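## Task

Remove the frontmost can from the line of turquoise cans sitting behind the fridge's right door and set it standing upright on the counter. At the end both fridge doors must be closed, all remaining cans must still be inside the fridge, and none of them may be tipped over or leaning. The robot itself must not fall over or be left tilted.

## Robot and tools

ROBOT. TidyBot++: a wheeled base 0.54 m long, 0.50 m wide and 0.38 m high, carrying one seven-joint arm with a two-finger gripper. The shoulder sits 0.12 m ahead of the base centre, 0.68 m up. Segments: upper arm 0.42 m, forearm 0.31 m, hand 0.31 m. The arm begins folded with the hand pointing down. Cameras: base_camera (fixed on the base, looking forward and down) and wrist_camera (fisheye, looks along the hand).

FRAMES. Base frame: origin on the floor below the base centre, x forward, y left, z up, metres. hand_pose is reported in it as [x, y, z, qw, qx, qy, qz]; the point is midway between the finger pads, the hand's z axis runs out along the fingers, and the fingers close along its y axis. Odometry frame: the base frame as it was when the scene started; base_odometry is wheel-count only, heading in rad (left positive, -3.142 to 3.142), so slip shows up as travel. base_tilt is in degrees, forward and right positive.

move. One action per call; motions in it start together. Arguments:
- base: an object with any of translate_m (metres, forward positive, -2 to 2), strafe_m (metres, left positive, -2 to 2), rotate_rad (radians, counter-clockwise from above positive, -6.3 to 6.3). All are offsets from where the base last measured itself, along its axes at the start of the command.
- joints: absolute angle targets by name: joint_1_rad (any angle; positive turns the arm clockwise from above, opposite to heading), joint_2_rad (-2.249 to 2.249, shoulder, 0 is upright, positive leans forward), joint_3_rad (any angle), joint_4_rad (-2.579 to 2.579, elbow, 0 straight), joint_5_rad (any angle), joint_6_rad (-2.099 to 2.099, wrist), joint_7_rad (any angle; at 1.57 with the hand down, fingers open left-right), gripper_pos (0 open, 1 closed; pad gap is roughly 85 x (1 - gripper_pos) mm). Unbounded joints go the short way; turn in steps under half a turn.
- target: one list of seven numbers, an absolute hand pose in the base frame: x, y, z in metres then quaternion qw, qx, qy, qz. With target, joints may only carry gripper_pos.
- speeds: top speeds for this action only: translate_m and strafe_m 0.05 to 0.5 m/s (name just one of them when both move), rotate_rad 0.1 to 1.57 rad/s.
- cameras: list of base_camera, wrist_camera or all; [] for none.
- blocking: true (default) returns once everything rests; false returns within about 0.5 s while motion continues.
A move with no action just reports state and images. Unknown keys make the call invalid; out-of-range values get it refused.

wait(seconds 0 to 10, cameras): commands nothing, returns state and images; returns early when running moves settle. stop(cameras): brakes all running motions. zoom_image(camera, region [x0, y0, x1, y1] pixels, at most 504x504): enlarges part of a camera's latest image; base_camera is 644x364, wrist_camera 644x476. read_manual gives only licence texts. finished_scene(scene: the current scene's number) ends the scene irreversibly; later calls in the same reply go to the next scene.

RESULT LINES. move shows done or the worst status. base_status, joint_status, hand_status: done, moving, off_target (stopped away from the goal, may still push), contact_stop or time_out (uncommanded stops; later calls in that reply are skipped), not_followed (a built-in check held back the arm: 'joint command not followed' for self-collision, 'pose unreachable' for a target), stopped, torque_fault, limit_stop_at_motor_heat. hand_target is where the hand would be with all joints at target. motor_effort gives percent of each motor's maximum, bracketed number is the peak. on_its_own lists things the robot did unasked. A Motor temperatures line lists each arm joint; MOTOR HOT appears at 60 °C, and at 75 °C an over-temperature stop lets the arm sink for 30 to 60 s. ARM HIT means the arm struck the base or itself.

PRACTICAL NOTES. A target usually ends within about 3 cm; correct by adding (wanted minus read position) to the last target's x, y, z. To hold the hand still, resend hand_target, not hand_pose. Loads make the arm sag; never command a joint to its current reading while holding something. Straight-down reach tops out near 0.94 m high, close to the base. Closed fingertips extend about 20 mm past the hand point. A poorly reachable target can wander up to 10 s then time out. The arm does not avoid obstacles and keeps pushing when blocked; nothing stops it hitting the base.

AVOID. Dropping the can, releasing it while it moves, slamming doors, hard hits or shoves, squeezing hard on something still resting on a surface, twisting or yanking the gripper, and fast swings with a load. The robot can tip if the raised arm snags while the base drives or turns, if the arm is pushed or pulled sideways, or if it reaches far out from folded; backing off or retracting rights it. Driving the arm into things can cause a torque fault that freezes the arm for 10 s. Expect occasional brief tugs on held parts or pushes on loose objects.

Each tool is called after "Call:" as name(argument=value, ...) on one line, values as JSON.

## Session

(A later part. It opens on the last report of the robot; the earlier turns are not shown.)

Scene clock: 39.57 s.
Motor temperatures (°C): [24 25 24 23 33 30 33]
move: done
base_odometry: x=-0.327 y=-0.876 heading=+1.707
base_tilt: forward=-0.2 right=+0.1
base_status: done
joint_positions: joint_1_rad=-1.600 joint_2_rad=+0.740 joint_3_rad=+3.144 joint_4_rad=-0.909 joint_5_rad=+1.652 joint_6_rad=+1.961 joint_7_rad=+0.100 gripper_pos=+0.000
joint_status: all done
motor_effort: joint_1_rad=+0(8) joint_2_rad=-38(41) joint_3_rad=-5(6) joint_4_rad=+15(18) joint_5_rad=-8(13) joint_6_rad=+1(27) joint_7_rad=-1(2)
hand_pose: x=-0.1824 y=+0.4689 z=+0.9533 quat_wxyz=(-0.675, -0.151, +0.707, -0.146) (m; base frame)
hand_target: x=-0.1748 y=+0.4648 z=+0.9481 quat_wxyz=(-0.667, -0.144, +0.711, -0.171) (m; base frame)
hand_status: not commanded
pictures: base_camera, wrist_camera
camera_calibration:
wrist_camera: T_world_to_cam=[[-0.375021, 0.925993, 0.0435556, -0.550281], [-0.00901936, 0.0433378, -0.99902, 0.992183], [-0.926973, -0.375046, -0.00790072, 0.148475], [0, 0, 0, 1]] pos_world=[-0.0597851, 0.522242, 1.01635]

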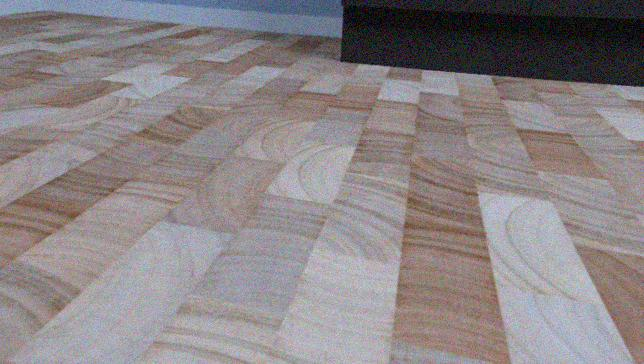

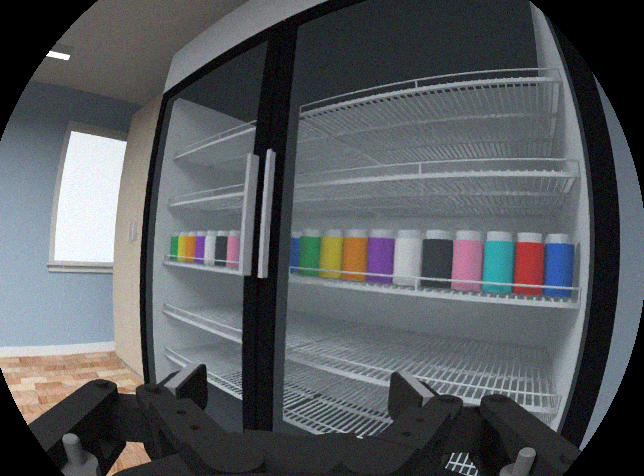

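Call:
move(base={"translate_m":0.039,"strafe_m":-0.196,"rotate_rad":-0.261}, joints={"joint_1_rad":-2.951,"joint_2_rad":0.2,"joint_4_rad":-1.6,"joint_5_rad":1.017,"joint_6_rad":0.20,"joint_7_rad":0.56,"gripper_pos":0.4})

Call:
move(joints={"joint_2_rad":0.66,"joint_4_rad":-1.0256})

Scene clock: 42.80 s.
Motor temperatures (°C): [24 25 24 23 33 30 33]
move: done
base_odometry: x=-0.137 y=-0.811 heading=+1.446
base_tilt: forward=-0.2 right=+0.1
base_status: done
joint_positions: joint_1_rad=-2.938 joint_2_rad=+0.230 joint_3_rad=+3.151 joint_4_rad=-1.582 joint_5_rad=+1.060 joint_6_rad=+0.245 joint_7_rad=+0.513 gripper_pos=+0.400
joint_status: all done
motor_effort: joint_1_rad=+1(7) joint_2_rad=-29(41) joint_3_rad=-1(8) joint_4_rad=+23(23) joint_5_rad=-2(10) joint_6_rad=+4(5) joint_7_rad=-1(2)
hand_pose: x=-0.5829 y=+0.0828 z=+0.9796 quat_wxyz=(-0.664, +0.012, +0.747, -0.012) (m; base frame)
hand_target: x=-0.5717 y=+0.0902 z=+0.9846 quat_wxyz=(-0.663, +0.022, +0.749, +0.006) (m; base frame)
hand_status: not commanded
pictures: base_camera, wrist_camera
camera_calibration:
wrist_camera: T_world_to_cam=[[0.0383639, 0.999133, 0.016141, -0.0823698], [0.080491, 0.0130106, -0.99667, 1.08397], [-0.996017, 0.0395354, -0.0799221, -0.371324], [0, 0, 0, 1]] pos_world=[-0.453935, 0.0828758, 1.05201]

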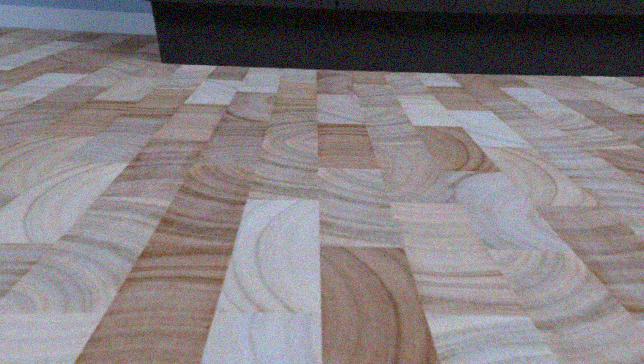

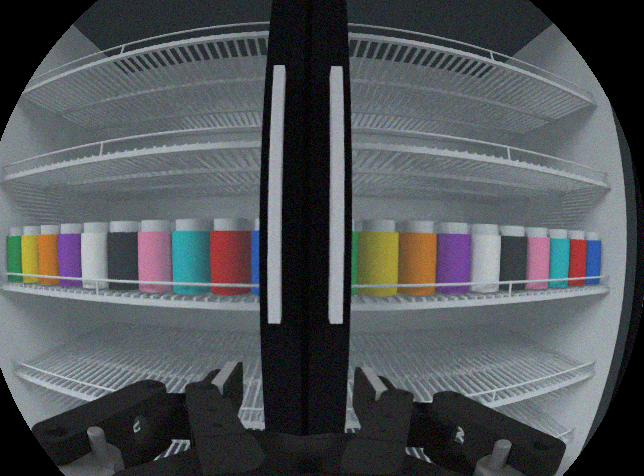

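Scene clock: 44.60 s.
Motor temperatures (°C): [24 25 24 23 33 30 33]
move: done
base_odometry: x=-0.137 y=-0.811 heading=+1.446
base_tilt: forward=-0.2 right=+0.1
base_status: not commanded
joint_positions: joint_1_rad=-2.938 joint_2_rad=+0.660 joint_3_rad=+3.151 joint_4_rad=-1.034 joint_5_rad=+1.059 joint_6_rad=+0.241 joint_7_rad=+0.514 gripper_pos=+0.400
joint_status: all done
motor_effort: joint_1_rad=+0(1) joint_2_rad=-43(45) joint_3_rad=-2(2) joint_4_rad=+22(24) joint_5_rad=-2(2) joint_6_rad=+4(5) joint_7_rad=-1(2)
hand_pose: x=-0.7501 y=+0.1174 z=+0.9737 quat_wxyz=(-0.705, +0.003, +0.709, -0.001) (m; base frame)
hand_target: x=-0.7514 y=+0.1228 z=+0.9746 quat_wxyz=(-0.703, +0.010, +0.711, +0.015) (m; base frame)
hand_status: not commanded
pictures: base_camera, wrist_camera
camera_calibration:
wrist_camera: T_world_to_cam=[[0.0425251, 0.99828, 0.0403525, -0.130711], [-0.0320378, 0.0417308, -0.998615, 1.00528], [-0.998582, 0.0411734, 0.0337573, -0.652574], [0, 0, 0, 1]] pos_world=[-0.613883, 0.115403, 1.03119]

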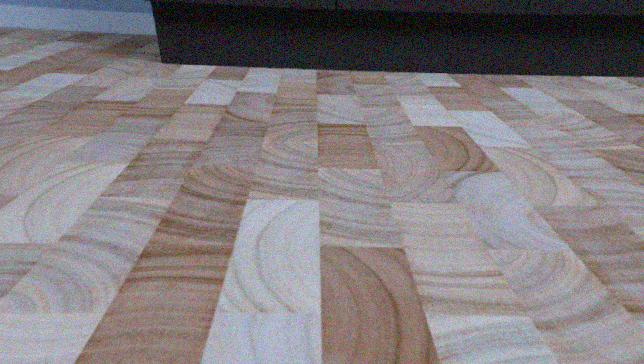

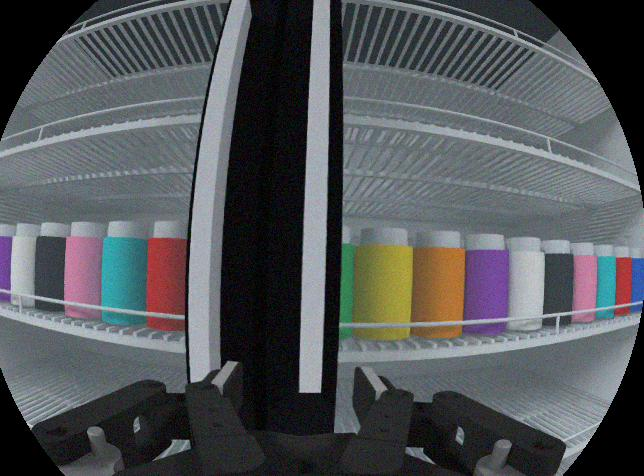

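Call:
move(base={"translate_m":-0.05,"strafe_m":0.007}, speeds={"translate_m":0.15})

Call:
move(joints={"gripper_pos":1.0})

Scene clock: 45.63 s.
Motor temperatures (°C): [24 25 24 23 33 30 33]
move: done
base_odometry: x=-0.151 y=-0.860 heading=+1.446
base_tilt: forward=-0.2 right=+0.1
base_status: done
joint_positions: joint_1_rad=-2.940 joint_2_rad=+0.664 joint_3_rad=+3.151 joint_4_rad=-1.032 joint_5_rad=+1.059 joint_6_rad=+0.240 joint_7_rad=+0.514 gripper_pos=+0.400
joint_status: not commanded
motor_effort: joint_1_rad=+0(3) joint_2_rad=-43(45) joint_3_rad=-2(3) joint_4_rad=+23(23) joint_5_rad=-2(2) joint_6_rad=+4(4) joint_7_rad=-1(1)
hand_pose: x=-0.7516 y=+0.1161 z=+0.9718 quat_wxyz=(-0.705, +0.002, +0.709, -0.002) (m; base frame)
hand_target: x=-0.7514 y=+0.1228 z=+0.9746 quat_wxyz=(-0.703, +0.010, +0.711, +0.015) (m; base frame)
hand_status: not commanded
pictures: base_camera, wrist_camera
camera_calibration:
wrist_camera: T_world_to_cam=[[0.0412366, 0.998346, 0.040068, -0.130011], [-0.030388, 0.0413367, -0.998683, 1.00465], [-0.998687, 0.0399647, 0.0320423, -0.652227], [0, 0, 0, 1]] pos_world=[-0.61548, 0.114333, 1.02943]

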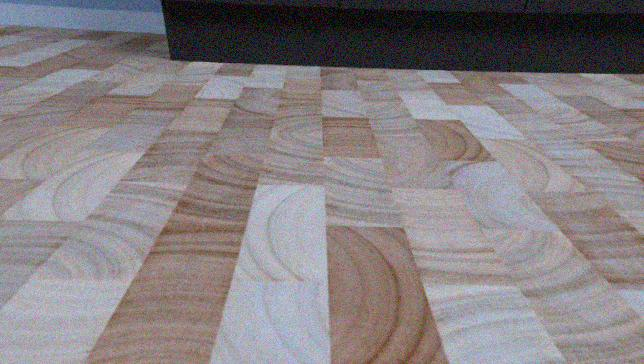

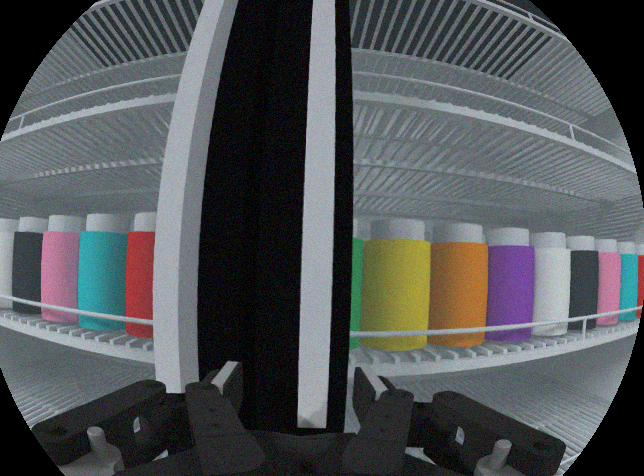

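Scene clock: 46.50 s.
Motor temperatures (°C): [24 25 24 23 33 30 33]
move: off_target
base_odometry: x=-0.151 y=-0.859 heading=+1.446
base_tilt: forward=-0.2 right=+0.1
base_status: not commanded
joint_positions: joint_1_rad=-2.937 joint_2_rad=+0.663 joint_3_rad=+3.154 joint_4_rad=-1.030 joint_5_rad=+1.057 joint_6_rad=+0.231 joint_7_rad=+0.519 gripper_pos=+0.892
joint_status: gripper_pos off_target (ended at +0.892, target +1.000)
motor_effort: joint_1_rad=-1(8) joint_2_rad=-40(43) joint_3_rad=-3(7) joint_4_rad=+24(28) joint_5_rad=-2(4) joint_6_rad=+4(7) joint_7_rad=-2(2)
hand_pose: x=-0.7511 y=+0.1225 z=+0.9715 quat_wxyz=(-0.704, +0.005, +0.710, +0.005) (m; base frame)
hand_target: x=-0.7514 y=+0.1228 z=+0.9746 quat_wxyz=(-0.703, +0.010, +0.711, +0.015) (m; base frame)
hand_status: not commanded
pictures: base_camera, wrist_camera
camera_calibration:
wrist_camera: T_world_to_cam=[[0.0538685, 0.997496, 0.0458297, -0.132433], [-0.0270198, 0.0473356, -0.998514, 1.00573], [-0.998182, 0.0525502, 0.029502, -0.650605], [0, 0, 0, 1]] pos_world=[-0.615114, 0.118683, 1.0295]

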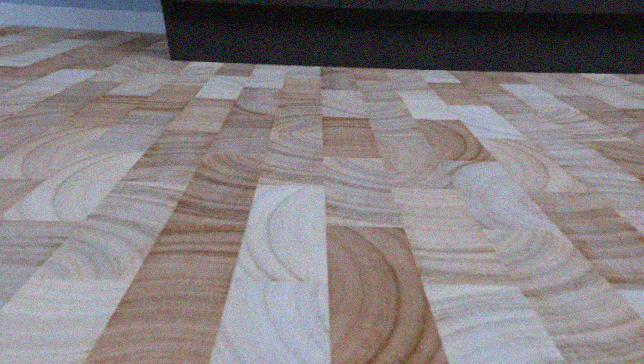

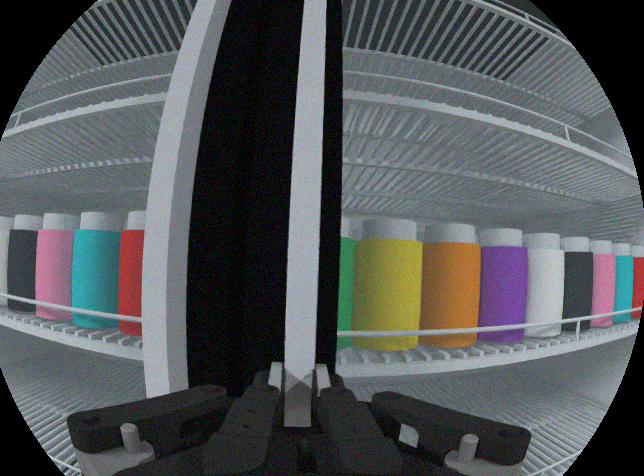

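Call:
move(joints={"joint_1_rad":-2.886,"joint_2_rad":0.585,"joint_4_rad":-1.170,"joint_5_rad":1.073,"joint_6_rad":0.342,"joint_7_rad":0.528}, cameras=[])

Call:
move(joints={"joint_1_rad":-2.820,"joint_2_rad":0.505,"joint_4_rad":-1.3135,"joint_5_rad":1.132,"joint_6_rad":0.485,"joint_7_rad":0.494}, cameras=[])

Call:
move(joints={"joint_1_rad":-2.644,"joint_2_rad":0.41,"joint_4_rad":-1.474,"joint_5_rad":1.294,"joint_6_rad":0.78,"joint_7_rad":0.399})

Scene clock: 48.90 s.
Motor temperatures (°C): [24 25 24 23 33 30 33]
move: done
base_odometry: x=-0.151 y=-0.860 heading=+1.446
base_tilt: forward=-0.2 right=+0.1
base_status: not commanded
joint_positions: joint_1_rad=-2.901 joint_2_rad=+0.595 joint_3_rad=+3.154 joint_4_rad=-1.147 joint_5_rad=+1.058 joint_6_rad=+0.316 joint_7_rad=+0.519 gripper_pos=+0.894
joint_status: all done
motor_effort: joint_1_rad=+0(3) joint_2_rad=-39(47) joint_3_rad=-2(4) joint_4_rad=+20(25) joint_5_rad=-3(4) joint_6_rad=+3(5) joint_7_rad=-2(3)
hand_pose: x=-0.7217 y=+0.1249 z=+0.9715 quat_wxyz=(-0.702, -0.004, +0.712, -0.012) (m; base frame)
hand_target: x=-0.7150 y=+0.1322 z=+0.9690 quat_wxyz=(-0.701, -0.013, +0.713, -0.006) (m; base frame)
hand_status: not commanded
pictures: none
No camera images: "cameras" was empty.

Scene clock: 49.93 s.
Motor temperatures (°C): [24 25 24 23 33 30 33]
move: done
base_odometry: x=-0.151 y=-0.860 heading=+1.446
base_tilt: forward=-0.2 right=+0.1
base_status: not commanded
joint_positions: joint_1_rad=-2.836 joint_2_rad=+0.516 joint_3_rad=+3.154 joint_4_rad=-1.287 joint_5_rad=+1.092 joint_6_rad=+0.457 joint_7_rad=+0.519 gripper_pos=+0.894
joint_status: all done
motor_effort: joint_1_rad=+1(2) joint_2_rad=-36(40) joint_3_rad=-2(2) joint_4_rad=+19(21) joint_5_rad=-3(4) joint_6_rad=+3(4) joint_7_rad=-1(3)
hand_pose: x=-0.6801 y=+0.1303 z=+0.9715 quat_wxyz=(-0.702, -0.029, +0.711, -0.031) (m; base frame)
hand_target: x=-0.6716 y=+0.1346 z=+0.9637 quat_wxyz=(-0.696, -0.036, +0.716, -0.033) (m; base frame)
hand_status: not commanded
pictures: none
No camera images: "cameras" was empty.

Scene clock: 51.07 s.
Motor temperatures (°C): [24 25 24 23 33 30 33]
move: done
base_odometry: x=-0.151 y=-0.860 heading=+1.446
base_tilt: forward=-0.2 right=+0.1
base_status: not commanded
joint_positions: joint_1_rad=-2.665 joint_2_rad=+0.412 joint_3_rad=+3.154 joint_4_rad=-1.458 joint_5_rad=+1.248 joint_6_rad=+0.761 joint_7_rad=+0.439 gripper_pos=+0.894
joint_status: all done
motor_effort: joint_1_rad=+3(6) joint_2_rad=-31(38) joint_3_rad=+0(2) joint_4_rad=+18(22) joint_5_rad=-4(5) joint_6_rad=+1(4) joint_7_rad=+0(2)
hand_pose: x=-0.5998 y=+0.1482 z=+0.9719 quat_wxyz=(-0.700, -0.082, +0.705, -0.077) (m; base frame)
hand_target: x=-0.5919 y=+0.1564 z=+0.9577 quat_wxyz=(-0.688, -0.079, +0.717, -0.082) (m; base frame)
hand_status: not commanded
pictures: base_camera, wrist_camera
camera_calibration:
wrist_camera: T_world_to_cam=[[-0.182962, 0.981734, 0.0521896, -0.312141], [-0.0400596, 0.0455968, -0.998156, 1.00117], [-0.982303, -0.184716, 0.0309854, -0.457751], [0, 0, 0, 1]] pos_world=[-0.466654, 0.176235, 1.0298]

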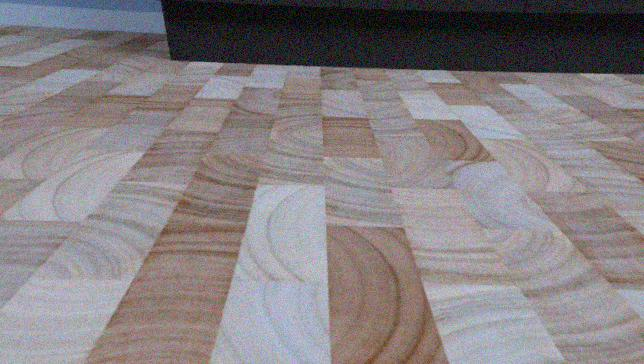

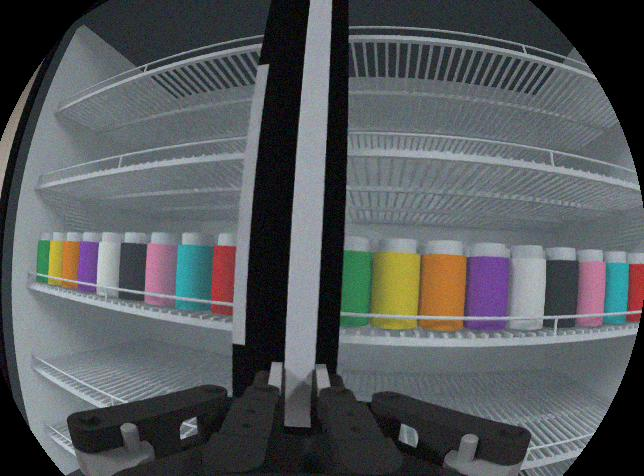

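Call:
move(joints={"joint_1_rad":-2.438,"joint_2_rad":0.380,"joint_4_rad":-1.52,"joint_5_rad":1.445,"joint_6_rad":1.094,"joint_7_rad":0.326}, cameras=[])

Call:
move(joints={"joint_1_rad":-2.236,"joint_2_rad":0.425,"joint_4_rad":-1.453,"joint_5_rad":1.568,"joint_6_rad":1.406,"joint_7_rad":0.267}, cameras=[])

Call:
move(joints={"joint_1_rad":-2.056,"joint_2_rad":0.52,"joint_4_rad":-1.271,"joint_5_rad":1.65,"joint_6_rad":1.695,"joint_7_rad":0.196}, cameras=[])

Call:
move(joints={"joint_1_rad":-1.936,"joint_2_rad":0.69,"joint_4_rad":-0.952,"joint_5_rad":1.652,"joint_6_rad":1.95,"joint_7_rad":0.06}, cameras=[])

Call:
move(base={"translate_m":0.0905,"strafe_m":0.11,"rotate_rad":0.13}, speeds={"translate_m":0.14,"rotate_rad":0.13}, cameras=[])

Call:
move(base={"translate_m":0.0905,"strafe_m":0.11,"rotate_rad":0.13}, speeds={"translate_m":0.14,"rotate_rad":0.13})

Scene clock: 52.50 s.
Motor temperatures (°C): [24 25 24 23 33 30 33]
move: done
base_odometry: x=-0.151 y=-0.860 heading=+1.446
base_tilt: forward=-0.2 right=+0.1
base_status: not commanded
joint_positions: joint_1_rad=-2.465 joint_2_rad=+0.381 joint_3_rad=+3.152 joint_4_rad=-1.505 joint_5_rad=+1.400 joint_6_rad=+1.086 joint_7_rad=+0.363 gripper_pos=+0.894
joint_status: all done
motor_effort: joint_1_rad=+5(8) joint_2_rad=-28(34) joint_3_rad=+1(3) joint_4_rad=+18(20) joint_5_rad=-5(7) joint_6_rad=+0(3) joint_7_rad=+0(1)
hand_pose: x=-0.5245 y=+0.1739 z=+0.9729 quat_wxyz=(-0.694, -0.134, +0.696, -0.128) (m; base frame)
hand_target: x=-0.5148 y=+0.1877 z=+0.9553 quat_wxyz=(-0.677, -0.122, +0.714, -0.130) (m; base frame)
hand_status: not commanded
pictures: none
No camera images: "cameras" was empty.

Scene clock: 53.93 s.
Motor temperatures (°C): [24 25 24 23 33 30 33]
move: done
base_odometry: x=-0.151 y=-0.860 heading=+1.446
base_tilt: forward=-0.2 right=+0.1
base_status: not commanded
joint_positions: joint_1_rad=-2.257 joint_2_rad=+0.402 joint_3_rad=+3.151 joint_4_rad=-1.463 joint_5_rad=+1.526 joint_6_rad=+1.406 joint_7_rad=+0.303 gripper_pos=+0.894
joint_status: all done
motor_effort: joint_1_rad=+5(9) joint_2_rad=-28(31) joint_3_rad=+1(3) joint_4_rad=+18(19) joint_5_rad=-7(9) joint_6_rad=-1(5) joint_7_rad=+0(1)
hand_pose: x=-0.4465 y=+0.2103 z=+0.9744 quat_wxyz=(-0.682, -0.180, +0.687, -0.174) (m; base frame)
hand_target: x=-0.4435 y=+0.2289 z=+0.9527 quat_wxyz=(-0.664, -0.164, +0.707, -0.179) (m; base frame)
hand_status: not commanded
pictures: none
No camera images: "cameras" was empty.

Scene clock: 55.47 s.
Motor temperatures (°C): [24 25 24 23 33 30 33]
move: done
base_odometry: x=-0.151 y=-0.860 heading=+1.446
base_tilt: forward=-0.2 right=+0.1
base_status: not commanded
joint_positions: joint_1_rad=-2.078 joint_2_rad=+0.498 joint_3_rad=+3.144 joint_4_rad=-1.287 joint_5_rad=+1.628 joint_6_rad=+1.711 joint_7_rad=+0.231 gripper_pos=+0.894
joint_status: all done
motor_effort: joint_1_rad=+5(11) joint_2_rad=-31(31) joint_3_rad=+0(4) joint_4_rad=+17(20) joint_5_rad=-8(11) joint_6_rad=-2(7) joint_7_rad=+0(1)
hand_pose: x=-0.3750 y=+0.2544 z=+0.9759 quat_wxyz=(-0.662, -0.234, +0.677, -0.221) (m; base frame)
hand_target: x=-0.3727 y=+0.2810 z=+0.9596 quat_wxyz=(-0.651, -0.206, +0.698, -0.216) (m; base frame)
hand_status: not commanded
pictures: none
No camera images: "cameras" was empty.

Scene clock: 57.20 s.
Motor temperatures (°C): [24 25 24 23 33 30 33]
move: done
base_odometry: x=-0.151 y=-0.859 heading=+1.446
base_tilt: forward=-0.2 right=+0.1
base_status: not commanded
joint_positions: joint_1_rad=-1.964 joint_2_rad=+0.665 joint_3_rad=+3.144 joint_4_rad=-0.976 joint_5_rad=+1.649 joint_6_rad=+1.990 joint_7_rad=+0.100 gripper_pos=+0.896
joint_status: all done
motor_effort: joint_1_rad=+7(13) joint_2_rad=-34(35) joint_3_rad=-1(3) joint_4_rad=+18(21) joint_5_rad=-12(14) joint_6_rad=-8(12) joint_7_rad=-1(2)
hand_pose: x=-0.3141 y=+0.3030 z=+0.9769 quat_wxyz=(-0.635, -0.288, +0.663, -0.273) (m; base frame)
hand_target: x=-0.3156 y=+0.3360 z=+0.9649 quat_wxyz=(-0.635, -0.248, +0.684, -0.259) (m; base frame)
hand_status: not commanded
pictures: none
No camera images: "cameras" was empty.

Scene clock: 58.90 s.
Motor temperatures (°C): [24 25 24 23 33 30 33]
move: done
base_odometry: x=-0.249 y=-0.756 heading=+1.577
base_tilt: forward=-0.1 right=+0.1
base_status: done
joint_positions: joint_1_rad=-1.967 joint_2_rad=+0.666 joint_3_rad=+3.143 joint_4_rad=-0.973 joint_5_rad=+1.652 joint_6_rad=+2.017 joint_7_rad=+0.099 gripper_pos=+0.898
joint_status: not commanded
motor_effort: joint_1_rad=+7(12) joint_2_rad=-32(35) joint_3_rad=+0(3) joint_4_rad=+17(19) joint_5_rad=-12(14) joint_6_rad=-10(16) joint_7_rad=+0(1)
hand_pose: x=-0.3088 y=+0.2962 z=+0.9769 quat_wxyz=(-0.630, -0.297, +0.659, -0.283) (m; base frame)
hand_target: x=-0.3156 y=+0.3360 z=+0.9649 quat_wxyz=(-0.635, -0.248, +0.684, -0.259) (m; base frame)
hand_status: not commanded
pictures: none
No camera images: "cameras" was empty.

Scene clock: 60.60 s.
Motor temperatures (°C): [24 25 24 23 33 30 33]
move: done
base_odometry: x=-0.359 y=-0.666 heading=+1.707
base_tilt: forward=-0.2 right=+0.1
base_status: done
joint_positions: joint_1_rad=-1.979 joint_2_rad=+0.666 joint_3_rad=+3.141 joint_4_rad=-0.973 joint_5_rad=+1.657 joint_6_rad=+2.048 joint_7_rad=+0.099 gripper_pos=+0.900
joint_status: not commanded
motor_effort: joint_1_rad=+9(14) joint_2_rad=-29(32) joint_3_rad=+3(5) joint_4_rad=+18(19) joint_5_rad=-12(14) joint_6_rad=-14(20) joint_7_rad=-1(1)
hand_pose: x=-0.3050 y=+0.2842 z=+0.9769 quat_wxyz=(-0.623, -0.311, +0.653, -0.298) (m; base frame)
hand_target: x=-0.3156 y=+0.3360 z=+0.9649 quat_wxyz=(-0.635, -0.248, +0.684, -0.259) (m; base frame)
hand_status: not commanded
pictures: base_camera, wrist_camera
camera_calibration:
wrist_camera: T_world_to_cam=[[-0.752006, 0.657562, 0.04582, -0.467165], [-0.0301815, 0.0350905, -0.998928, 1.01854], [-0.658465, -0.752583, -0.006542, 0.15361], [0, 0, 0, 1]] pos_world=[-0.219423, 0.387053, 1.03985]

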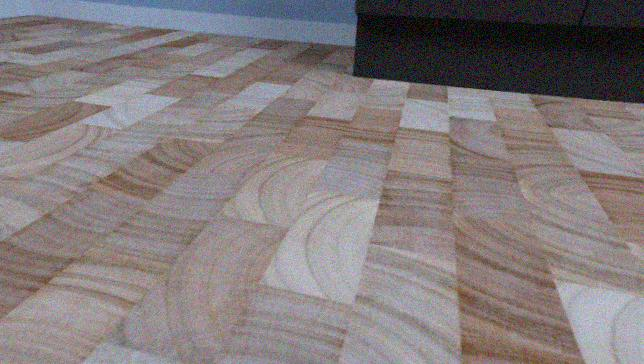

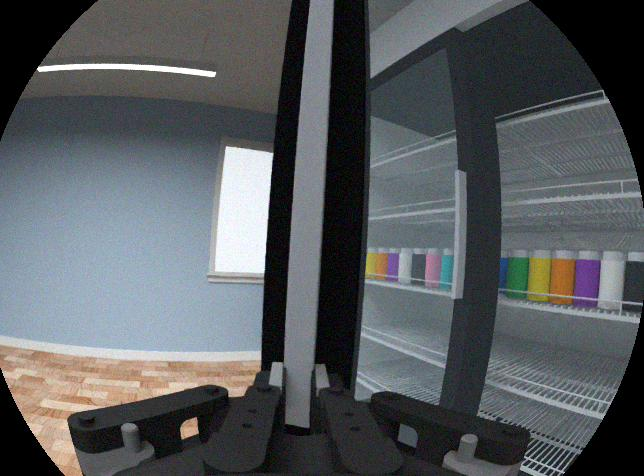

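Call:
move(base={"translate_m":-0.2}, joints={"joint_1_rad":-1.64,"joint_2_rad":0.79,"joint_4_rad":-0.85,"gripper_pos":0.25})

Scene clock: 62.47 s.
Motor temperatures (°C): [24 25 24 23 33 30 33]
move: done
base_odometry: x=-0.332 y=-0.864 heading=+1.707
base_tilt: forward=-0.2 right=+0.1
base_status: done
joint_positions: joint_1_rad=-1.648 joint_2_rad=+0.804 joint_3_rad=+3.155 joint_4_rad=-0.859 joint_5_rad=+1.654 joint_6_rad=+1.928 joint_7_rad=+0.099 gripper_pos=+0.250
joint_status: all done
motor_effort: joint_1_rad=+1(12) joint_2_rad=-40(44) joint_3_rad=-5(7) joint_4_rad=+15(19) joint_5_rad=-8(14) joint_6_rad=+1(27) joint_7_rad=-1(1)
hand_pose: x=-0.2086 y=+0.4843 z=+0.9274 quat_wxyz=(-0.670, -0.148, +0.711, -0.154) (m; base frame)
hand_target: x=-0.2010 y=+0.4788 z=+0.9365 quat_wxyz=(-0.665, -0.145, +0.714, -0.163) (m; base frame)
hand_status: not commanded
pictures: base_camera, wrist_camera
camera_calibration:
wrist_camera: T_world_to_cam=[[-0.38244, 0.923587, 0.0269501, -0.558249], [0.00463553, 0.0310849, -0.999506, 0.974631], [-0.923969, -0.382126, -0.0161694, 0.141516], [0, 0, 0, 1]] pos_world=[-0.0872578, 0.539372, 0.991483]

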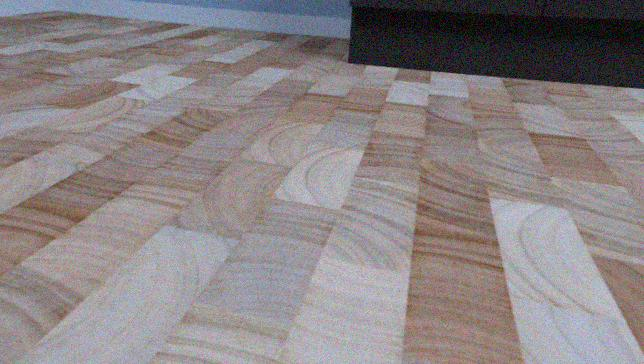

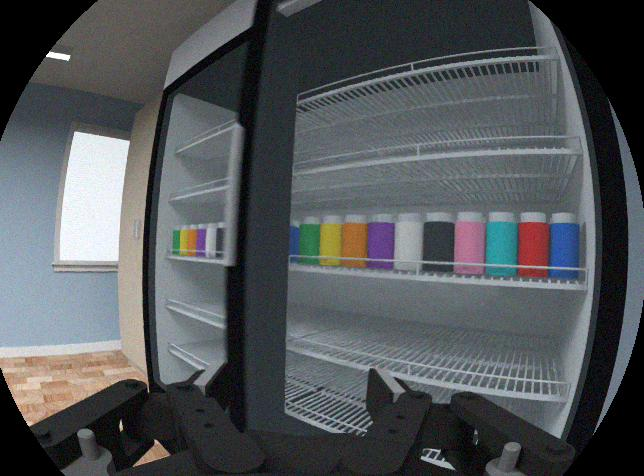

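Call:
move(cameras=["wrist_camera"])

Scene clock: 62.50 s.
Motor temperatures (°C): [24 25 24 23 33 30 33]
base_odometry: x=-0.332 y=-0.864 heading=+1.707
base_tilt: forward=-0.2 right=+0.1
base_status: done
joint_positions: joint_1_rad=-1.648 joint_2_rad=+0.804 joint_3_rad=+3.155 joint_4_rad=-0.859 joint_5_rad=+1.654 joint_6_rad=+1.928 joint_7_rad=+0.099 gripper_pos=+0.250
joint_status: all done
motor_effort: joint_1_rad=+0(12) joint_2_rad=-40(44) joint_3_rad=-5(7) joint_4_rad=+16(19) joint_5_rad=-8(14) joint_6_rad=+1(27) joint_7_rad=-1(1)
hand_pose: x=-0.2086 y=+0.4843 z=+0.9274 quat_wxyz=(-0.670, -0.148, +0.711, -0.154) (m; base frame)
hand_target: x=-0.2010 y=+0.4788 z=+0.9365 quat_wxyz=(-0.665, -0.145, +0.714, -0.163) (m; base frame)
hand_status: not commanded
pictures: wrist_camera
camera_calibration:
wrist_camera: T_world_to_cam=[[-0.38244, 0.923587, 0.0269501, -0.558249], [0.00463553, 0.0310849, -0.999506, 0.974631], [-0.923969, -0.382126, -0.0161694, 0.141516], [0, 0, 0, 1]] pos_world=[-0.0872578, 0.539372, 0.991483]

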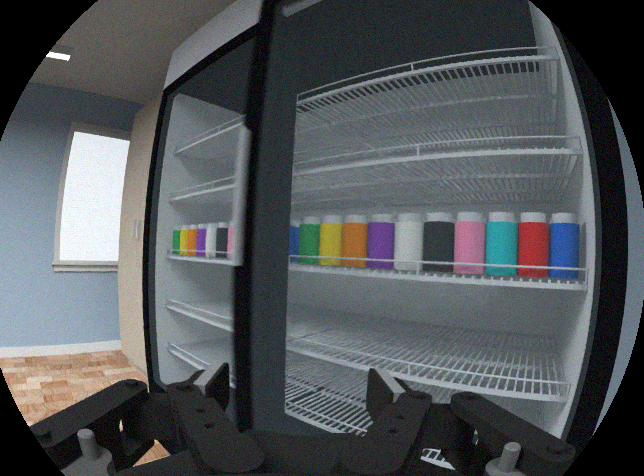

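Call:
move(base={"translate_m":0.026,"strafe_m":-0.199,"rotate_rad":-0.261}, joints={"joint_1_rad":-2.951,"joint_2_rad":0.2,"joint_4_rad":-1.6,"joint_5_rad":1.017,"joint_6_rad":0.20,"joint_7_rad":0.56,"gripper_pos":0.4}, cameras=[])

Call:
move(joints={"joint_2_rad":0.66,"joint_4_rad":-1.0256})

Scene clock: 67.03 s.
Motor temperatures (°C): [24 25 24 23 33 30 33]
move: done
base_odometry: x=-0.138 y=-0.812 heading=+1.446
base_tilt: forward=-0.2 right=+0.1
base_status: done
joint_positions: joint_1_rad=-2.938 joint_2_rad=+0.230 joint_3_rad=+3.155 joint_4_rad=-1.582 joint_5_rad=+1.060 joint_6_rad=+0.245 joint_7_rad=+0.513 gripper_pos=+0.400
joint_status: all done
motor_effort: joint_1_rad=+0(7) joint_2_rad=-28(43) joint_3_rad=-1(8) joint_4_rad=+22(23) joint_5_rad=-2(10) joint_6_rad=+5(5) joint_7_rad=-1(2)
hand_pose: x=-0.5826 y=+0.0851 z=+0.9798 quat_wxyz=(-0.664, +0.013, +0.747, -0.010) (m; base frame)
hand_target: x=-0.5717 y=+0.0902 z=+0.9846 quat_wxyz=(-0.663, +0.022, +0.749, +0.006) (m; base frame)
hand_status: not commanded
pictures: none
No camera images: "cameras" was empty.

Scene clock: 68.83 s.
Motor temperatures (°C): [24 25 24 23 33 30 33]
move: done
base_odometry: x=-0.138 y=-0.812 heading=+1.446
base_tilt: forward=-0.2 right=+0.2
base_status: not commanded
joint_positions: joint_1_rad=-2.938 joint_2_rad=+0.660 joint_3_rad=+3.155 joint_4_rad=-1.034 joint_5_rad=+1.059 joint_6_rad=+0.241 joint_7_rad=+0.514 gripper_pos=+0.400
joint_status: all done
motor_effort: joint_1_rad=+0(1) joint_2_rad=-43(46) joint_3_rad=-2(2) joint_4_rad=+23(24) joint_5_rad=-2(2) joint_6_rad=+4(5) joint_7_rad=-1(2)
hand_pose: x=-0.7500 y=+0.1193 z=+0.9736 quat_wxyz=(-0.705, +0.003, +0.709, +0.001) (m; base frame)
hand_target: x=-0.7514 y=+0.1228 z=+0.9746 quat_wxyz=(-0.703, +0.010, +0.711, +0.015) (m; base frame)
hand_status: not commanded
pictures: base_camera, wrist_camera
camera_calibration:
wrist_camera: T_world_to_cam=[[0.0453841, 0.998059, 0.0426385, -0.132643], [-0.031446, 0.0440886, -0.998533, 1.00511], [-0.998475, 0.0439767, 0.0333859, -0.652371], [0, 0, 0, 1]] pos_world=[-0.613749, 0.11676, 1.03107]

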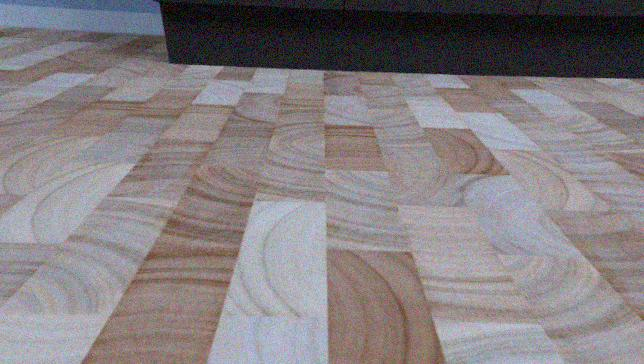

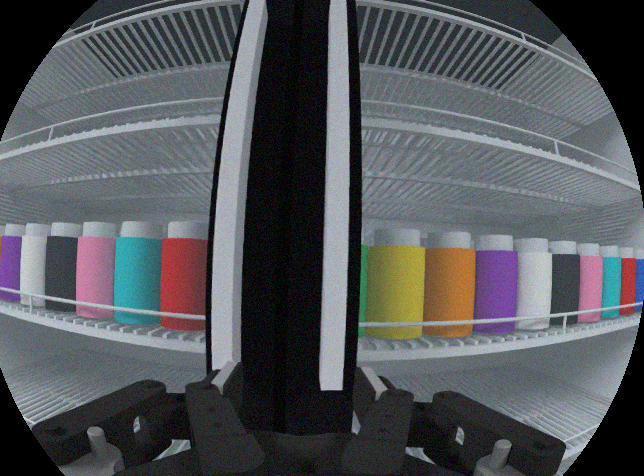

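Call:
move(base={"strafe_m":0.021}, cameras=[])

Call:
move(base={"translate_m":-0.061}, speeds={"translate_m":0.15})

Scene clock: 69.63 s.
Motor temperatures (°C): [24 25 24 23 33 30 33]
move: done
base_odometry: x=-0.159 y=-0.809 heading=+1.446
base_tilt: forward=-0.2 right=+0.1
base_status: done
joint_positions: joint_1_rad=-2.944 joint_2_rad=+0.660 joint_3_rad=+3.155 joint_4_rad=-1.033 joint_5_rad=+1.059 joint_6_rad=+0.238 joint_7_rad=+0.514 gripper_pos=+0.400
joint_status: not commanded
motor_effort: joint_1_rad=+0(3) joint_2_rad=-43(44) joint_3_rad=-2(4) joint_4_rad=+23(23) joint_5_rad=-1(2) joint_6_rad=+4(5) joint_7_rad=-1(1)
hand_pose: x=-0.7507 y=+0.1151 z=+0.9738 quat_wxyz=(-0.705, +0.002, +0.709, +0.000) (m; base frame)
hand_target: x=-0.7514 y=+0.1228 z=+0.9746 quat_wxyz=(-0.703, +0.010, +0.711, +0.015) (m; base frame)
hand_status: not commanded
pictures: none
No camera images: "cameras" was empty.

Scene clock: 70.63 s.
Motor temperatures (°C): [24 25 24 23 33 30 33]
move: done
base_odometry: x=-0.167 y=-0.870 heading=+1.446
base_tilt: forward=-0.2 right=+0.1
base_status: done
joint_positions: joint_1_rad=-2.944 joint_2_rad=+0.663 joint_3_rad=+3.155 joint_4_rad=-1.031 joint_5_rad=+1.058 joint_6_rad=+0.238 joint_7_rad=+0.514 gripper_pos=+0.400
joint_status: not commanded
motor_effort: joint_1_rad=+1(2) joint_2_rad=-43(45) joint_3_rad=-2(2) joint_4_rad=+22(24) joint_5_rad=-2(2) joint_6_rad=+4(5) joint_7_rad=-1(1)
hand_pose: x=-0.7516 y=+0.1147 z=+0.9725 quat_wxyz=(-0.705, +0.002, +0.709, -0.001) (m; base frame)
hand_target: x=-0.7514 y=+0.1228 z=+0.9746 quat_wxyz=(-0.703, +0.010, +0.711, +0.015) (m; base frame)
hand_status: not commanded
pictures: base_camera, wrist_camera
camera_calibration:
wrist_camera: T_world_to_cam=[[0.0417507, 0.998222, 0.0425459, -0.130643], [-0.0302338, 0.0438258, -0.998582, 1.00514], [-0.998671, 0.0404051, 0.0320098, -0.652208], [0, 0, 0, 1]] pos_world=[-0.615497, 0.112712, 1.03015]

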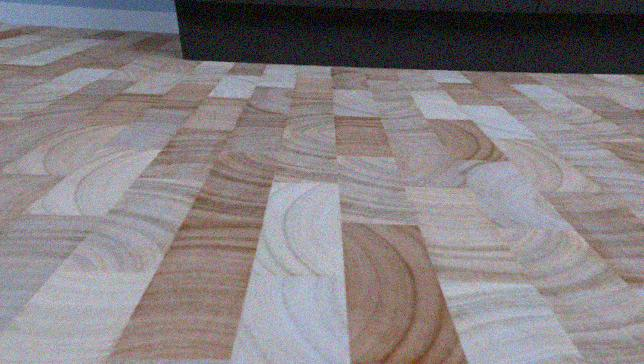

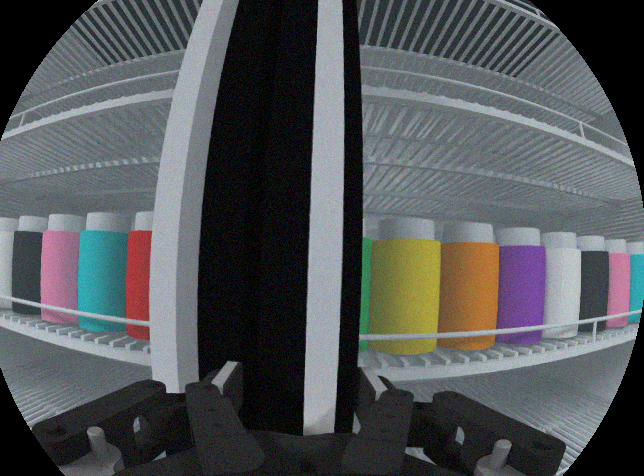

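Call:
move(base={"strafe_m":0.011}, joints={"gripper_pos":0.6}, cameras=[])

Call:
move(joints={"gripper_pos":1.0}, cameras=["wrist_camera"])

Call:
move(joints={"joint_1_rad":-2.886,"joint_2_rad":0.585,"joint_4_rad":-1.170,"joint_5_rad":1.073,"joint_6_rad":0.342,"joint_7_rad":0.528}, cameras=[])

Call:
move(joints={"joint_1_rad":-2.820,"joint_2_rad":0.505,"joint_4_rad":-1.3135,"joint_5_rad":1.132,"joint_6_rad":0.485,"joint_7_rad":0.494}, cameras=[])

Call:
move(joints={"joint_1_rad":-2.644,"joint_2_rad":0.41,"joint_4_rad":-1.474,"joint_5_rad":1.294,"joint_6_rad":0.78,"joint_7_rad":0.399}, cameras=["wrist_camera"])

Scene clock: 71.37 s.
Motor temperatures (°C): [24 25 24 23 33 30 33]
move: done
base_odometry: x=-0.178 y=-0.868 heading=+1.446
base_tilt: forward=-0.2 right=+0.1
base_status: done
joint_positions: joint_1_rad=-2.945 joint_2_rad=+0.663 joint_3_rad=+3.155 joint_4_rad=-1.031 joint_5_rad=+1.058 joint_6_rad=+0.237 joint_7_rad=+0.515 gripper_pos=+0.600
joint_status: all done
motor_effort: joint_1_rad=+1(3) joint_2_rad=-43(44) joint_3_rad=-2(3) joint_4_rad=+23(23) joint_5_rad=-2(2) joint_6_rad=+4(5) joint_7_rad=-1(2)
hand_pose: x=-0.7518 y=+0.1140 z=+0.9724 quat_wxyz=(-0.705, +0.001, +0.710, -0.001) (m; base frame)
hand_target: x=-0.7514 y=+0.1228 z=+0.9746 quat_wxyz=(-0.703, +0.010, +0.711, +0.015) (m; base frame)
hand_status: not commanded
pictures: none
No camera images: "cameras" was empty.

Scene clock: 72.13 s.
Motor temperatures (°C): [24 25 24 23 33 30 33]
move: off_target
base_odometry: x=-0.178 y=-0.868 heading=+1.446
base_tilt: forward=-0.2 right=+0.1
base_status: not commanded
joint_positions: joint_1_rad=-2.945 joint_2_rad=+0.663 joint_3_rad=+3.155 joint_4_rad=-1.031 joint_5_rad=+1.058 joint_6_rad=+0.236 joint_7_rad=+0.519 gripper_pos=+0.881
joint_status: gripper_pos off_target (ended at +0.881, target +1.000)
motor_effort: joint_1_rad=+0(1) joint_2_rad=-41(43) joint_3_rad=-2(3) joint_4_rad=+25(26) joint_5_rad=-2(3) joint_6_rad=+3(6) joint_7_rad=-1(2)
hand_pose: x=-0.7517 y=+0.1144 z=+0.9722 quat_wxyz=(-0.704, +0.000, +0.710, +0.001) (m; base frame)
hand_target: x=-0.7514 y=+0.1228 z=+0.9746 quat_wxyz=(-0.703, +0.010, +0.711, +0.015) (m; base frame)
hand_status: not commanded
pictures: wrist_camera
camera_calibration:
wrist_camera: T_world_to_cam=[[0.0424972, 0.998006, 0.0466728, -0.133767], [-0.0293718, 0.0479428, -0.998418, 1.00496], [-0.998665, 0.0410591, 0.0313507, -0.651734], [0, 0, 0, 1]] pos_world=[-0.615661, 0.112079, 1.03005]

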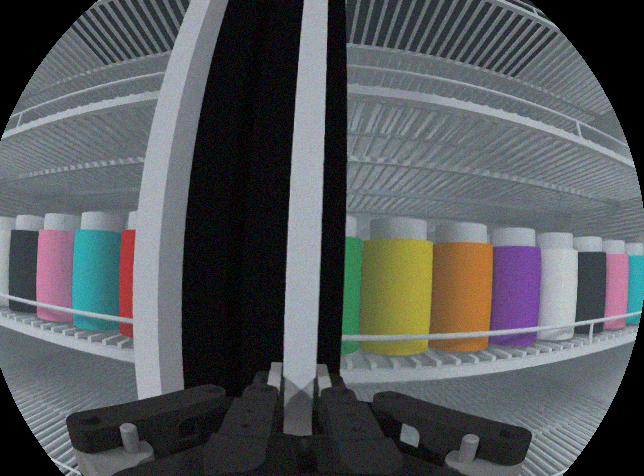

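Scene clock: 73.33 s.
Motor temperatures (°C): [24 25 24 23 33 30 33]
move: done
base_odometry: x=-0.178 y=-0.868 heading=+1.446
base_tilt: forward=-0.2 right=+0.1
base_status: not commanded
joint_positions: joint_1_rad=-2.911 joint_2_rad=+0.594 joint_3_rad=+3.155 joint_4_rad=-1.149 joint_5_rad=+1.059 joint_6_rad=+0.320 joint_7_rad=+0.519 gripper_pos=+0.882
joint_status: all done
motor_effort: joint_1_rad=+2(4) joint_2_rad=-39(47) joint_3_rad=-1(2) joint_4_rad=+20(25) joint_5_rad=-3(4) joint_6_rad=+2(4) joint_7_rad=-2(3)
hand_pose: x=-0.7224 y=+0.1160 z=+0.9721 quat_wxyz=(-0.702, -0.009, +0.712, -0.017) (m; base frame)
hand_target: x=-0.7150 y=+0.1322 z=+0.9690 quat_wxyz=(-0.701, -0.013, +0.713, -0.006) (m; base frame)
hand_status: not commanded
pictures: none
No camera images: "cameras" was empty.

Scene clock: 74.37 s.
Motor temperatures (°C): [24 25 24 23 33 30 33]
move: done
base_odometry: x=-0.178 y=-0.868 heading=+1.446
base_tilt: forward=-0.2 right=+0.1
base_status: not commanded
joint_positions: joint_1_rad=-2.848 joint_2_rad=+0.514 joint_3_rad=+3.155 joint_4_rad=-1.289 joint_5_rad=+1.094 joint_6_rad=+0.462 joint_7_rad=+0.519 gripper_pos=+0.882
joint_status: all done
motor_effort: joint_1_rad=+4(4) joint_2_rad=-36(40) joint_3_rad=+0(1) joint_4_rad=+20(21) joint_5_rad=-3(4) joint_6_rad=+2(3) joint_7_rad=-2(3)
hand_pose: x=-0.6808 y=+0.1199 z=+0.9722 quat_wxyz=(-0.703, -0.035, +0.710, -0.036) (m; base frame)
hand_target: x=-0.6716 y=+0.1346 z=+0.9637 quat_wxyz=(-0.696, -0.036, +0.716, -0.033) (m; base frame)
hand_status: not commanded
pictures: none
No camera images: "cameras" was empty.

Scene clock: 75.50 s.
Motor temperatures (°C): [24 25 24 23 33 30 33]
move: done
base_odometry: x=-0.178 y=-0.868 heading=+1.446
base_tilt: forward=-0.2 right=+0.1
base_status: not commanded
joint_positions: joint_1_rad=-2.679 joint_2_rad=+0.409 joint_3_rad=+3.154 joint_4_rad=-1.461 joint_5_rad=+1.253 joint_6_rad=+0.770 joint_7_rad=+0.438 gripper_pos=+0.882
joint_status: all done
motor_effort: joint_1_rad=+6(8) joint_2_rad=-31(38) joint_3_rad=+2(3) joint_4_rad=+19(22) joint_5_rad=-4(6) joint_6_rad=+0(3) joint_7_rad=+0(2)
hand_pose: x=-0.6001 y=+0.1348 z=+0.9727 quat_wxyz=(-0.700, -0.091, +0.704, -0.084) (m; base frame)
hand_target: x=-0.5919 y=+0.1564 z=+0.9577 quat_wxyz=(-0.688, -0.079, +0.717, -0.082) (m; base frame)
hand_status: not commanded
pictures: wrist_camera
camera_calibration:
wrist_camera: T_world_to_cam=[[-0.206164, 0.977013, 0.0542454, -0.314309], [-0.042715, 0.0463977, -0.998009, 1.00067], [-0.977585, -0.20807, 0.0321676, -0.455673], [0, 0, 0, 1]] pos_world=[-0.467514, 0.165843, 1.03038]

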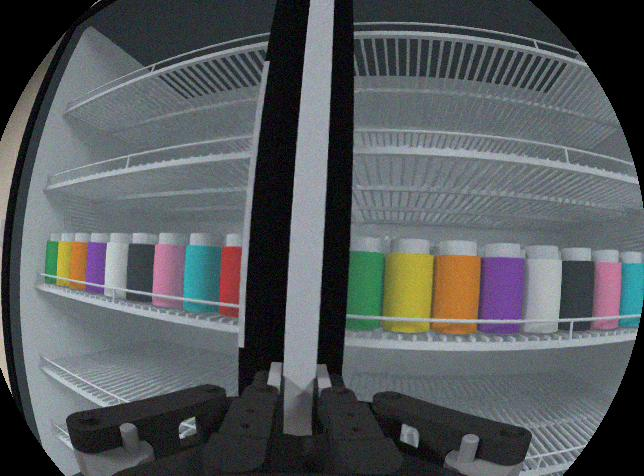

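Call:
move(joints={"joint_1_rad":-2.438,"joint_2_rad":0.380,"joint_4_rad":-1.52,"joint_5_rad":1.445,"joint_6_rad":1.094,"joint_7_rad":0.326}, cameras=[])

Call:
move(joints={"joint_1_rad":-2.236,"joint_2_rad":0.425,"joint_4_rad":-1.453,"joint_5_rad":1.568,"joint_6_rad":1.406,"joint_7_rad":0.267}, cameras=[])

Call:
move(joints={"joint_1_rad":-2.056,"joint_2_rad":0.52,"joint_4_rad":-1.271,"joint_5_rad":1.65,"joint_6_rad":1.695,"joint_7_rad":0.196}, cameras=[])

Call:
move(joints={"joint_1_rad":-1.936,"joint_2_rad":0.69,"joint_4_rad":-0.952,"joint_5_rad":1.652,"joint_6_rad":1.95,"joint_7_rad":0.06}, cameras=[])

Call:
move(base={"translate_m":0.0905,"strafe_m":0.11,"rotate_rad":0.13}, speeds={"translate_m":0.14,"rotate_rad":0.13}, cameras=[])

Call:
move(base={"translate_m":0.0905,"strafe_m":0.11,"rotate_rad":0.13}, speeds={"translate_m":0.14,"rotate_rad":0.13}, joints={"gripper_pos":0.84}, cameras=["wrist_camera"])

Scene clock: 77.00 s.
Motor temperatures (°C): [24 25 24 23 33 30 33]
move: off_target
base_odometry: x=-0.178 y=-0.868 heading=+1.446
base_tilt: forward=-0.2 right=+0.1
base_status: not commanded
joint_positions: joint_1_rad=-2.478 joint_2_rad=+0.377 joint_3_rad=+3.145 joint_4_rad=-1.509 joint_5_rad=+1.407 joint_6_rad=+1.097 joint_7_rad=+0.364 gripper_pos=+0.883
joint_status: joint_1_rad off_target (ended at -2.478, target -2.438); the others done
motor_effort: joint_1_rad=+6(10) joint_2_rad=-28(34) joint_3_rad=+3(5) joint_4_rad=+19(21) joint_5_rad=-6(9) joint_6_rad=-1(4) joint_7_rad=+0(1)
hand_pose: x=-0.5246 y=+0.1570 z=+0.9737 quat_wxyz=(-0.692, -0.146, +0.694, -0.138) (m; base frame)
hand_target: x=-0.5148 y=+0.1876 z=+0.9553 quat_wxyz=(-0.677, -0.122, +0.714, -0.130) (m; base frame)
hand_status: not commanded
pictures: none
No camera images: "cameras" was empty.

Scene clock: 78.43 s.
Motor temperatures (°C): [24 25 24 23 33 30 33]
move: done
base_odometry: x=-0.178 y=-0.868 heading=+1.446
base_tilt: forward=-0.2 right=+0.1
base_status: not commanded
joint_positions: joint_1_rad=-2.272 joint_2_rad=+0.396 joint_3_rad=+3.141 joint_4_rad=-1.469 joint_5_rad=+1.537 joint_6_rad=+1.424 joint_7_rad=+0.304 gripper_pos=+0.883
joint_status: all done
motor_effort: joint_1_rad=+8(12) joint_2_rad=-27(31) joint_3_rad=+3(5) joint_4_rad=+20(20) joint_5_rad=-9(10) joint_6_rad=-4(7) joint_7_rad=+0(1)
hand_pose: x=-0.4458 y=+0.1901 z=+0.9752 quat_wxyz=(-0.678, -0.196, +0.683, -0.189) (m; base frame)
hand_target: x=-0.4435 y=+0.2289 z=+0.9527 quat_wxyz=(-0.664, -0.164, +0.707, -0.179) (m; base frame)
hand_status: not commanded
pictures: none
No camera images: "cameras" was empty.

Scene clock: 79.93 s.
Motor temperatures (°C): [24 25 24 23 33 30 33]
move: done
base_odometry: x=-0.177 y=-0.868 heading=+1.446
base_tilt: forward=-0.2 right=+0.1
base_status: not commanded
joint_positions: joint_1_rad=-2.094 joint_2_rad=+0.488 joint_3_rad=+3.131 joint_4_rad=-1.296 joint_5_rad=+1.646 joint_6_rad=+1.739 joint_7_rad=+0.232 gripper_pos=+0.885
joint_status: all done
motor_effort: joint_1_rad=+8(15) joint_2_rad=-27(30) joint_3_rad=+2(7) joint_4_rad=+20(21) joint_5_rad=-11(14) joint_6_rad=-6(11) joint_7_rad=+0(1)
hand_pose: x=-0.3720 y=+0.2317 z=+0.9764 quat_wxyz=(-0.653, -0.253, +0.672, -0.239) (m; base frame)
hand_target: x=-0.3727 y=+0.2810 z=+0.9596 quat_wxyz=(-0.651, -0.206, +0.698, -0.216) (m; base frame)
hand_status: not commanded
pictures: none
No camera images: "cameras" was empty.

Scene clock: 81.67 s.
Motor temperatures (°C): [24 25 24 23 33 30 33]
move: off_target
base_odometry: x=-0.177 y=-0.868 heading=+1.446
base_tilt: forward=-0.2 right=+0.1
base_status: not commanded
joint_positions: joint_1_rad=-1.979 joint_2_rad=+0.653 joint_3_rad=+3.131 joint_4_rad=-0.985 joint_5_rad=+1.673 joint_6_rad=+2.037 joint_7_rad=+0.102 gripper_pos=+0.888
joint_status: joint_1_rad off_target (ended at -1.979, target -1.936); the others done
motor_effort: joint_1_rad=+9(15) joint_2_rad=-31(32) joint_3_rad=+1(5) joint_4_rad=+20(22) joint_5_rad=-15(17) joint_6_rad=-16(19) joint_7_rad=+0(1)
hand_pose: x=-0.3063 y=+0.2798 z=+0.9772 quat_wxyz=(-0.620, -0.312, +0.656, -0.296) (m; base frame)
hand_target: x=-0.3156 y=+0.3360 z=+0.9649 quat_wxyz=(-0.635, -0.248, +0.684, -0.259) (m; base frame)
hand_status: not commanded
pictures: none
No camera images: "cameras" was empty.

Scene clock: 83.37 s.
Motor temperatures (°C): [24 25 24 23 33 30 33]
move: done
base_odometry: x=-0.275 y=-0.765 heading=+1.577
base_tilt: forward=-0.2 right=+0.1
base_status: done
joint_positions: joint_1_rad=-1.982 joint_2_rad=+0.655 joint_3_rad=+3.131 joint_4_rad=-0.982 joint_5_rad=+1.677 joint_6_rad=+2.068 joint_7_rad=+0.101 gripper_pos=+0.890
joint_status: not commanded
motor_effort: joint_1_rad=+10(15) joint_2_rad=-29(33) joint_3_rad=+2(5) joint_4_rad=+19(21) joint_5_rad=-15(17) joint_6_rad=-17(23) joint_7_rad=-1(1)
hand_pose: x=-0.2997 y=+0.2727 z=+0.9772 quat_wxyz=(-0.614, -0.322, +0.651, -0.307) (m; base frame)
hand_target: x=-0.3156 y=+0.3360 z=+0.9649 quat_wxyz=(-0.635, -0.248, +0.684, -0.259) (m; base frame)
hand_status: not commanded
pictures: none
No camera images: "cameras" was empty.

Scene clock: 85.07 s.
Motor temperatures (°C): [24 26 24 23 33 30 33]
move: done
base_odometry: x=-0.386 y=-0.675 heading=+1.707
base_tilt: forward=-0.2 right=+0.1
base_status: done
joint_positions: joint_1_rad=-1.931 joint_2_rad=+0.696 joint_3_rad=+3.152 joint_4_rad=-0.954 joint_5_rad=+1.666 joint_6_rad=+1.947 joint_7_rad=+0.101 gripper_pos=+0.840
joint_status: all done
on_its_own: joint_1_rad moved +0.052 to your old target -1.936
motor_effort: joint_1_rad=+0(17) joint_2_rad=-37(39) joint_3_rad=-5(6) joint_4_rad=+15(20) joint_5_rad=-8(16) joint_6_rad=+1(19) joint_7_rad=-1(1)
hand_pose: x=-0.3151 y=+0.3378 z=+0.9594 quat_wxyz=(-0.637, -0.259, +0.682, -0.249) (m; base frame)
hand_target: x=-0.3156 y=+0.3360 z=+0.9649 quat_wxyz=(-0.635, -0.248, +0.684, -0.259) (m; base frame)
hand_status: not commanded
pictures: wrist_camera
camera_calibration:
wrist_camera: T_world_to_cam=[[-0.641922, 0.765835, 0.0378622, -0.503441], [-0.00412877, 0.0459259, -0.998936, 1.00337], [-0.766759, -0.641395, -0.0263188, 0.134477], [0, 0, 0, 1]] pos_world=[-0.215915, 0.425725, 1.02491]

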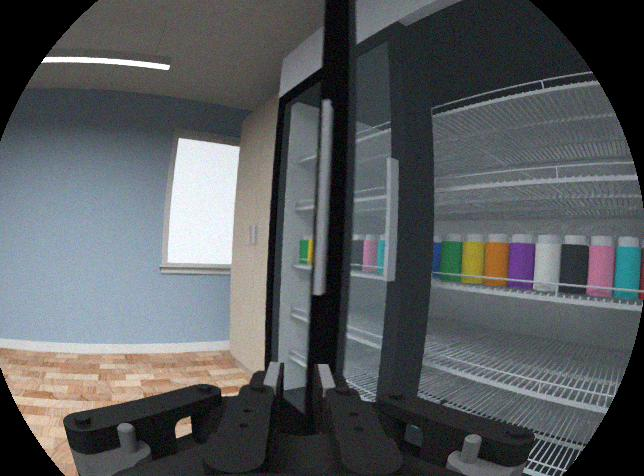

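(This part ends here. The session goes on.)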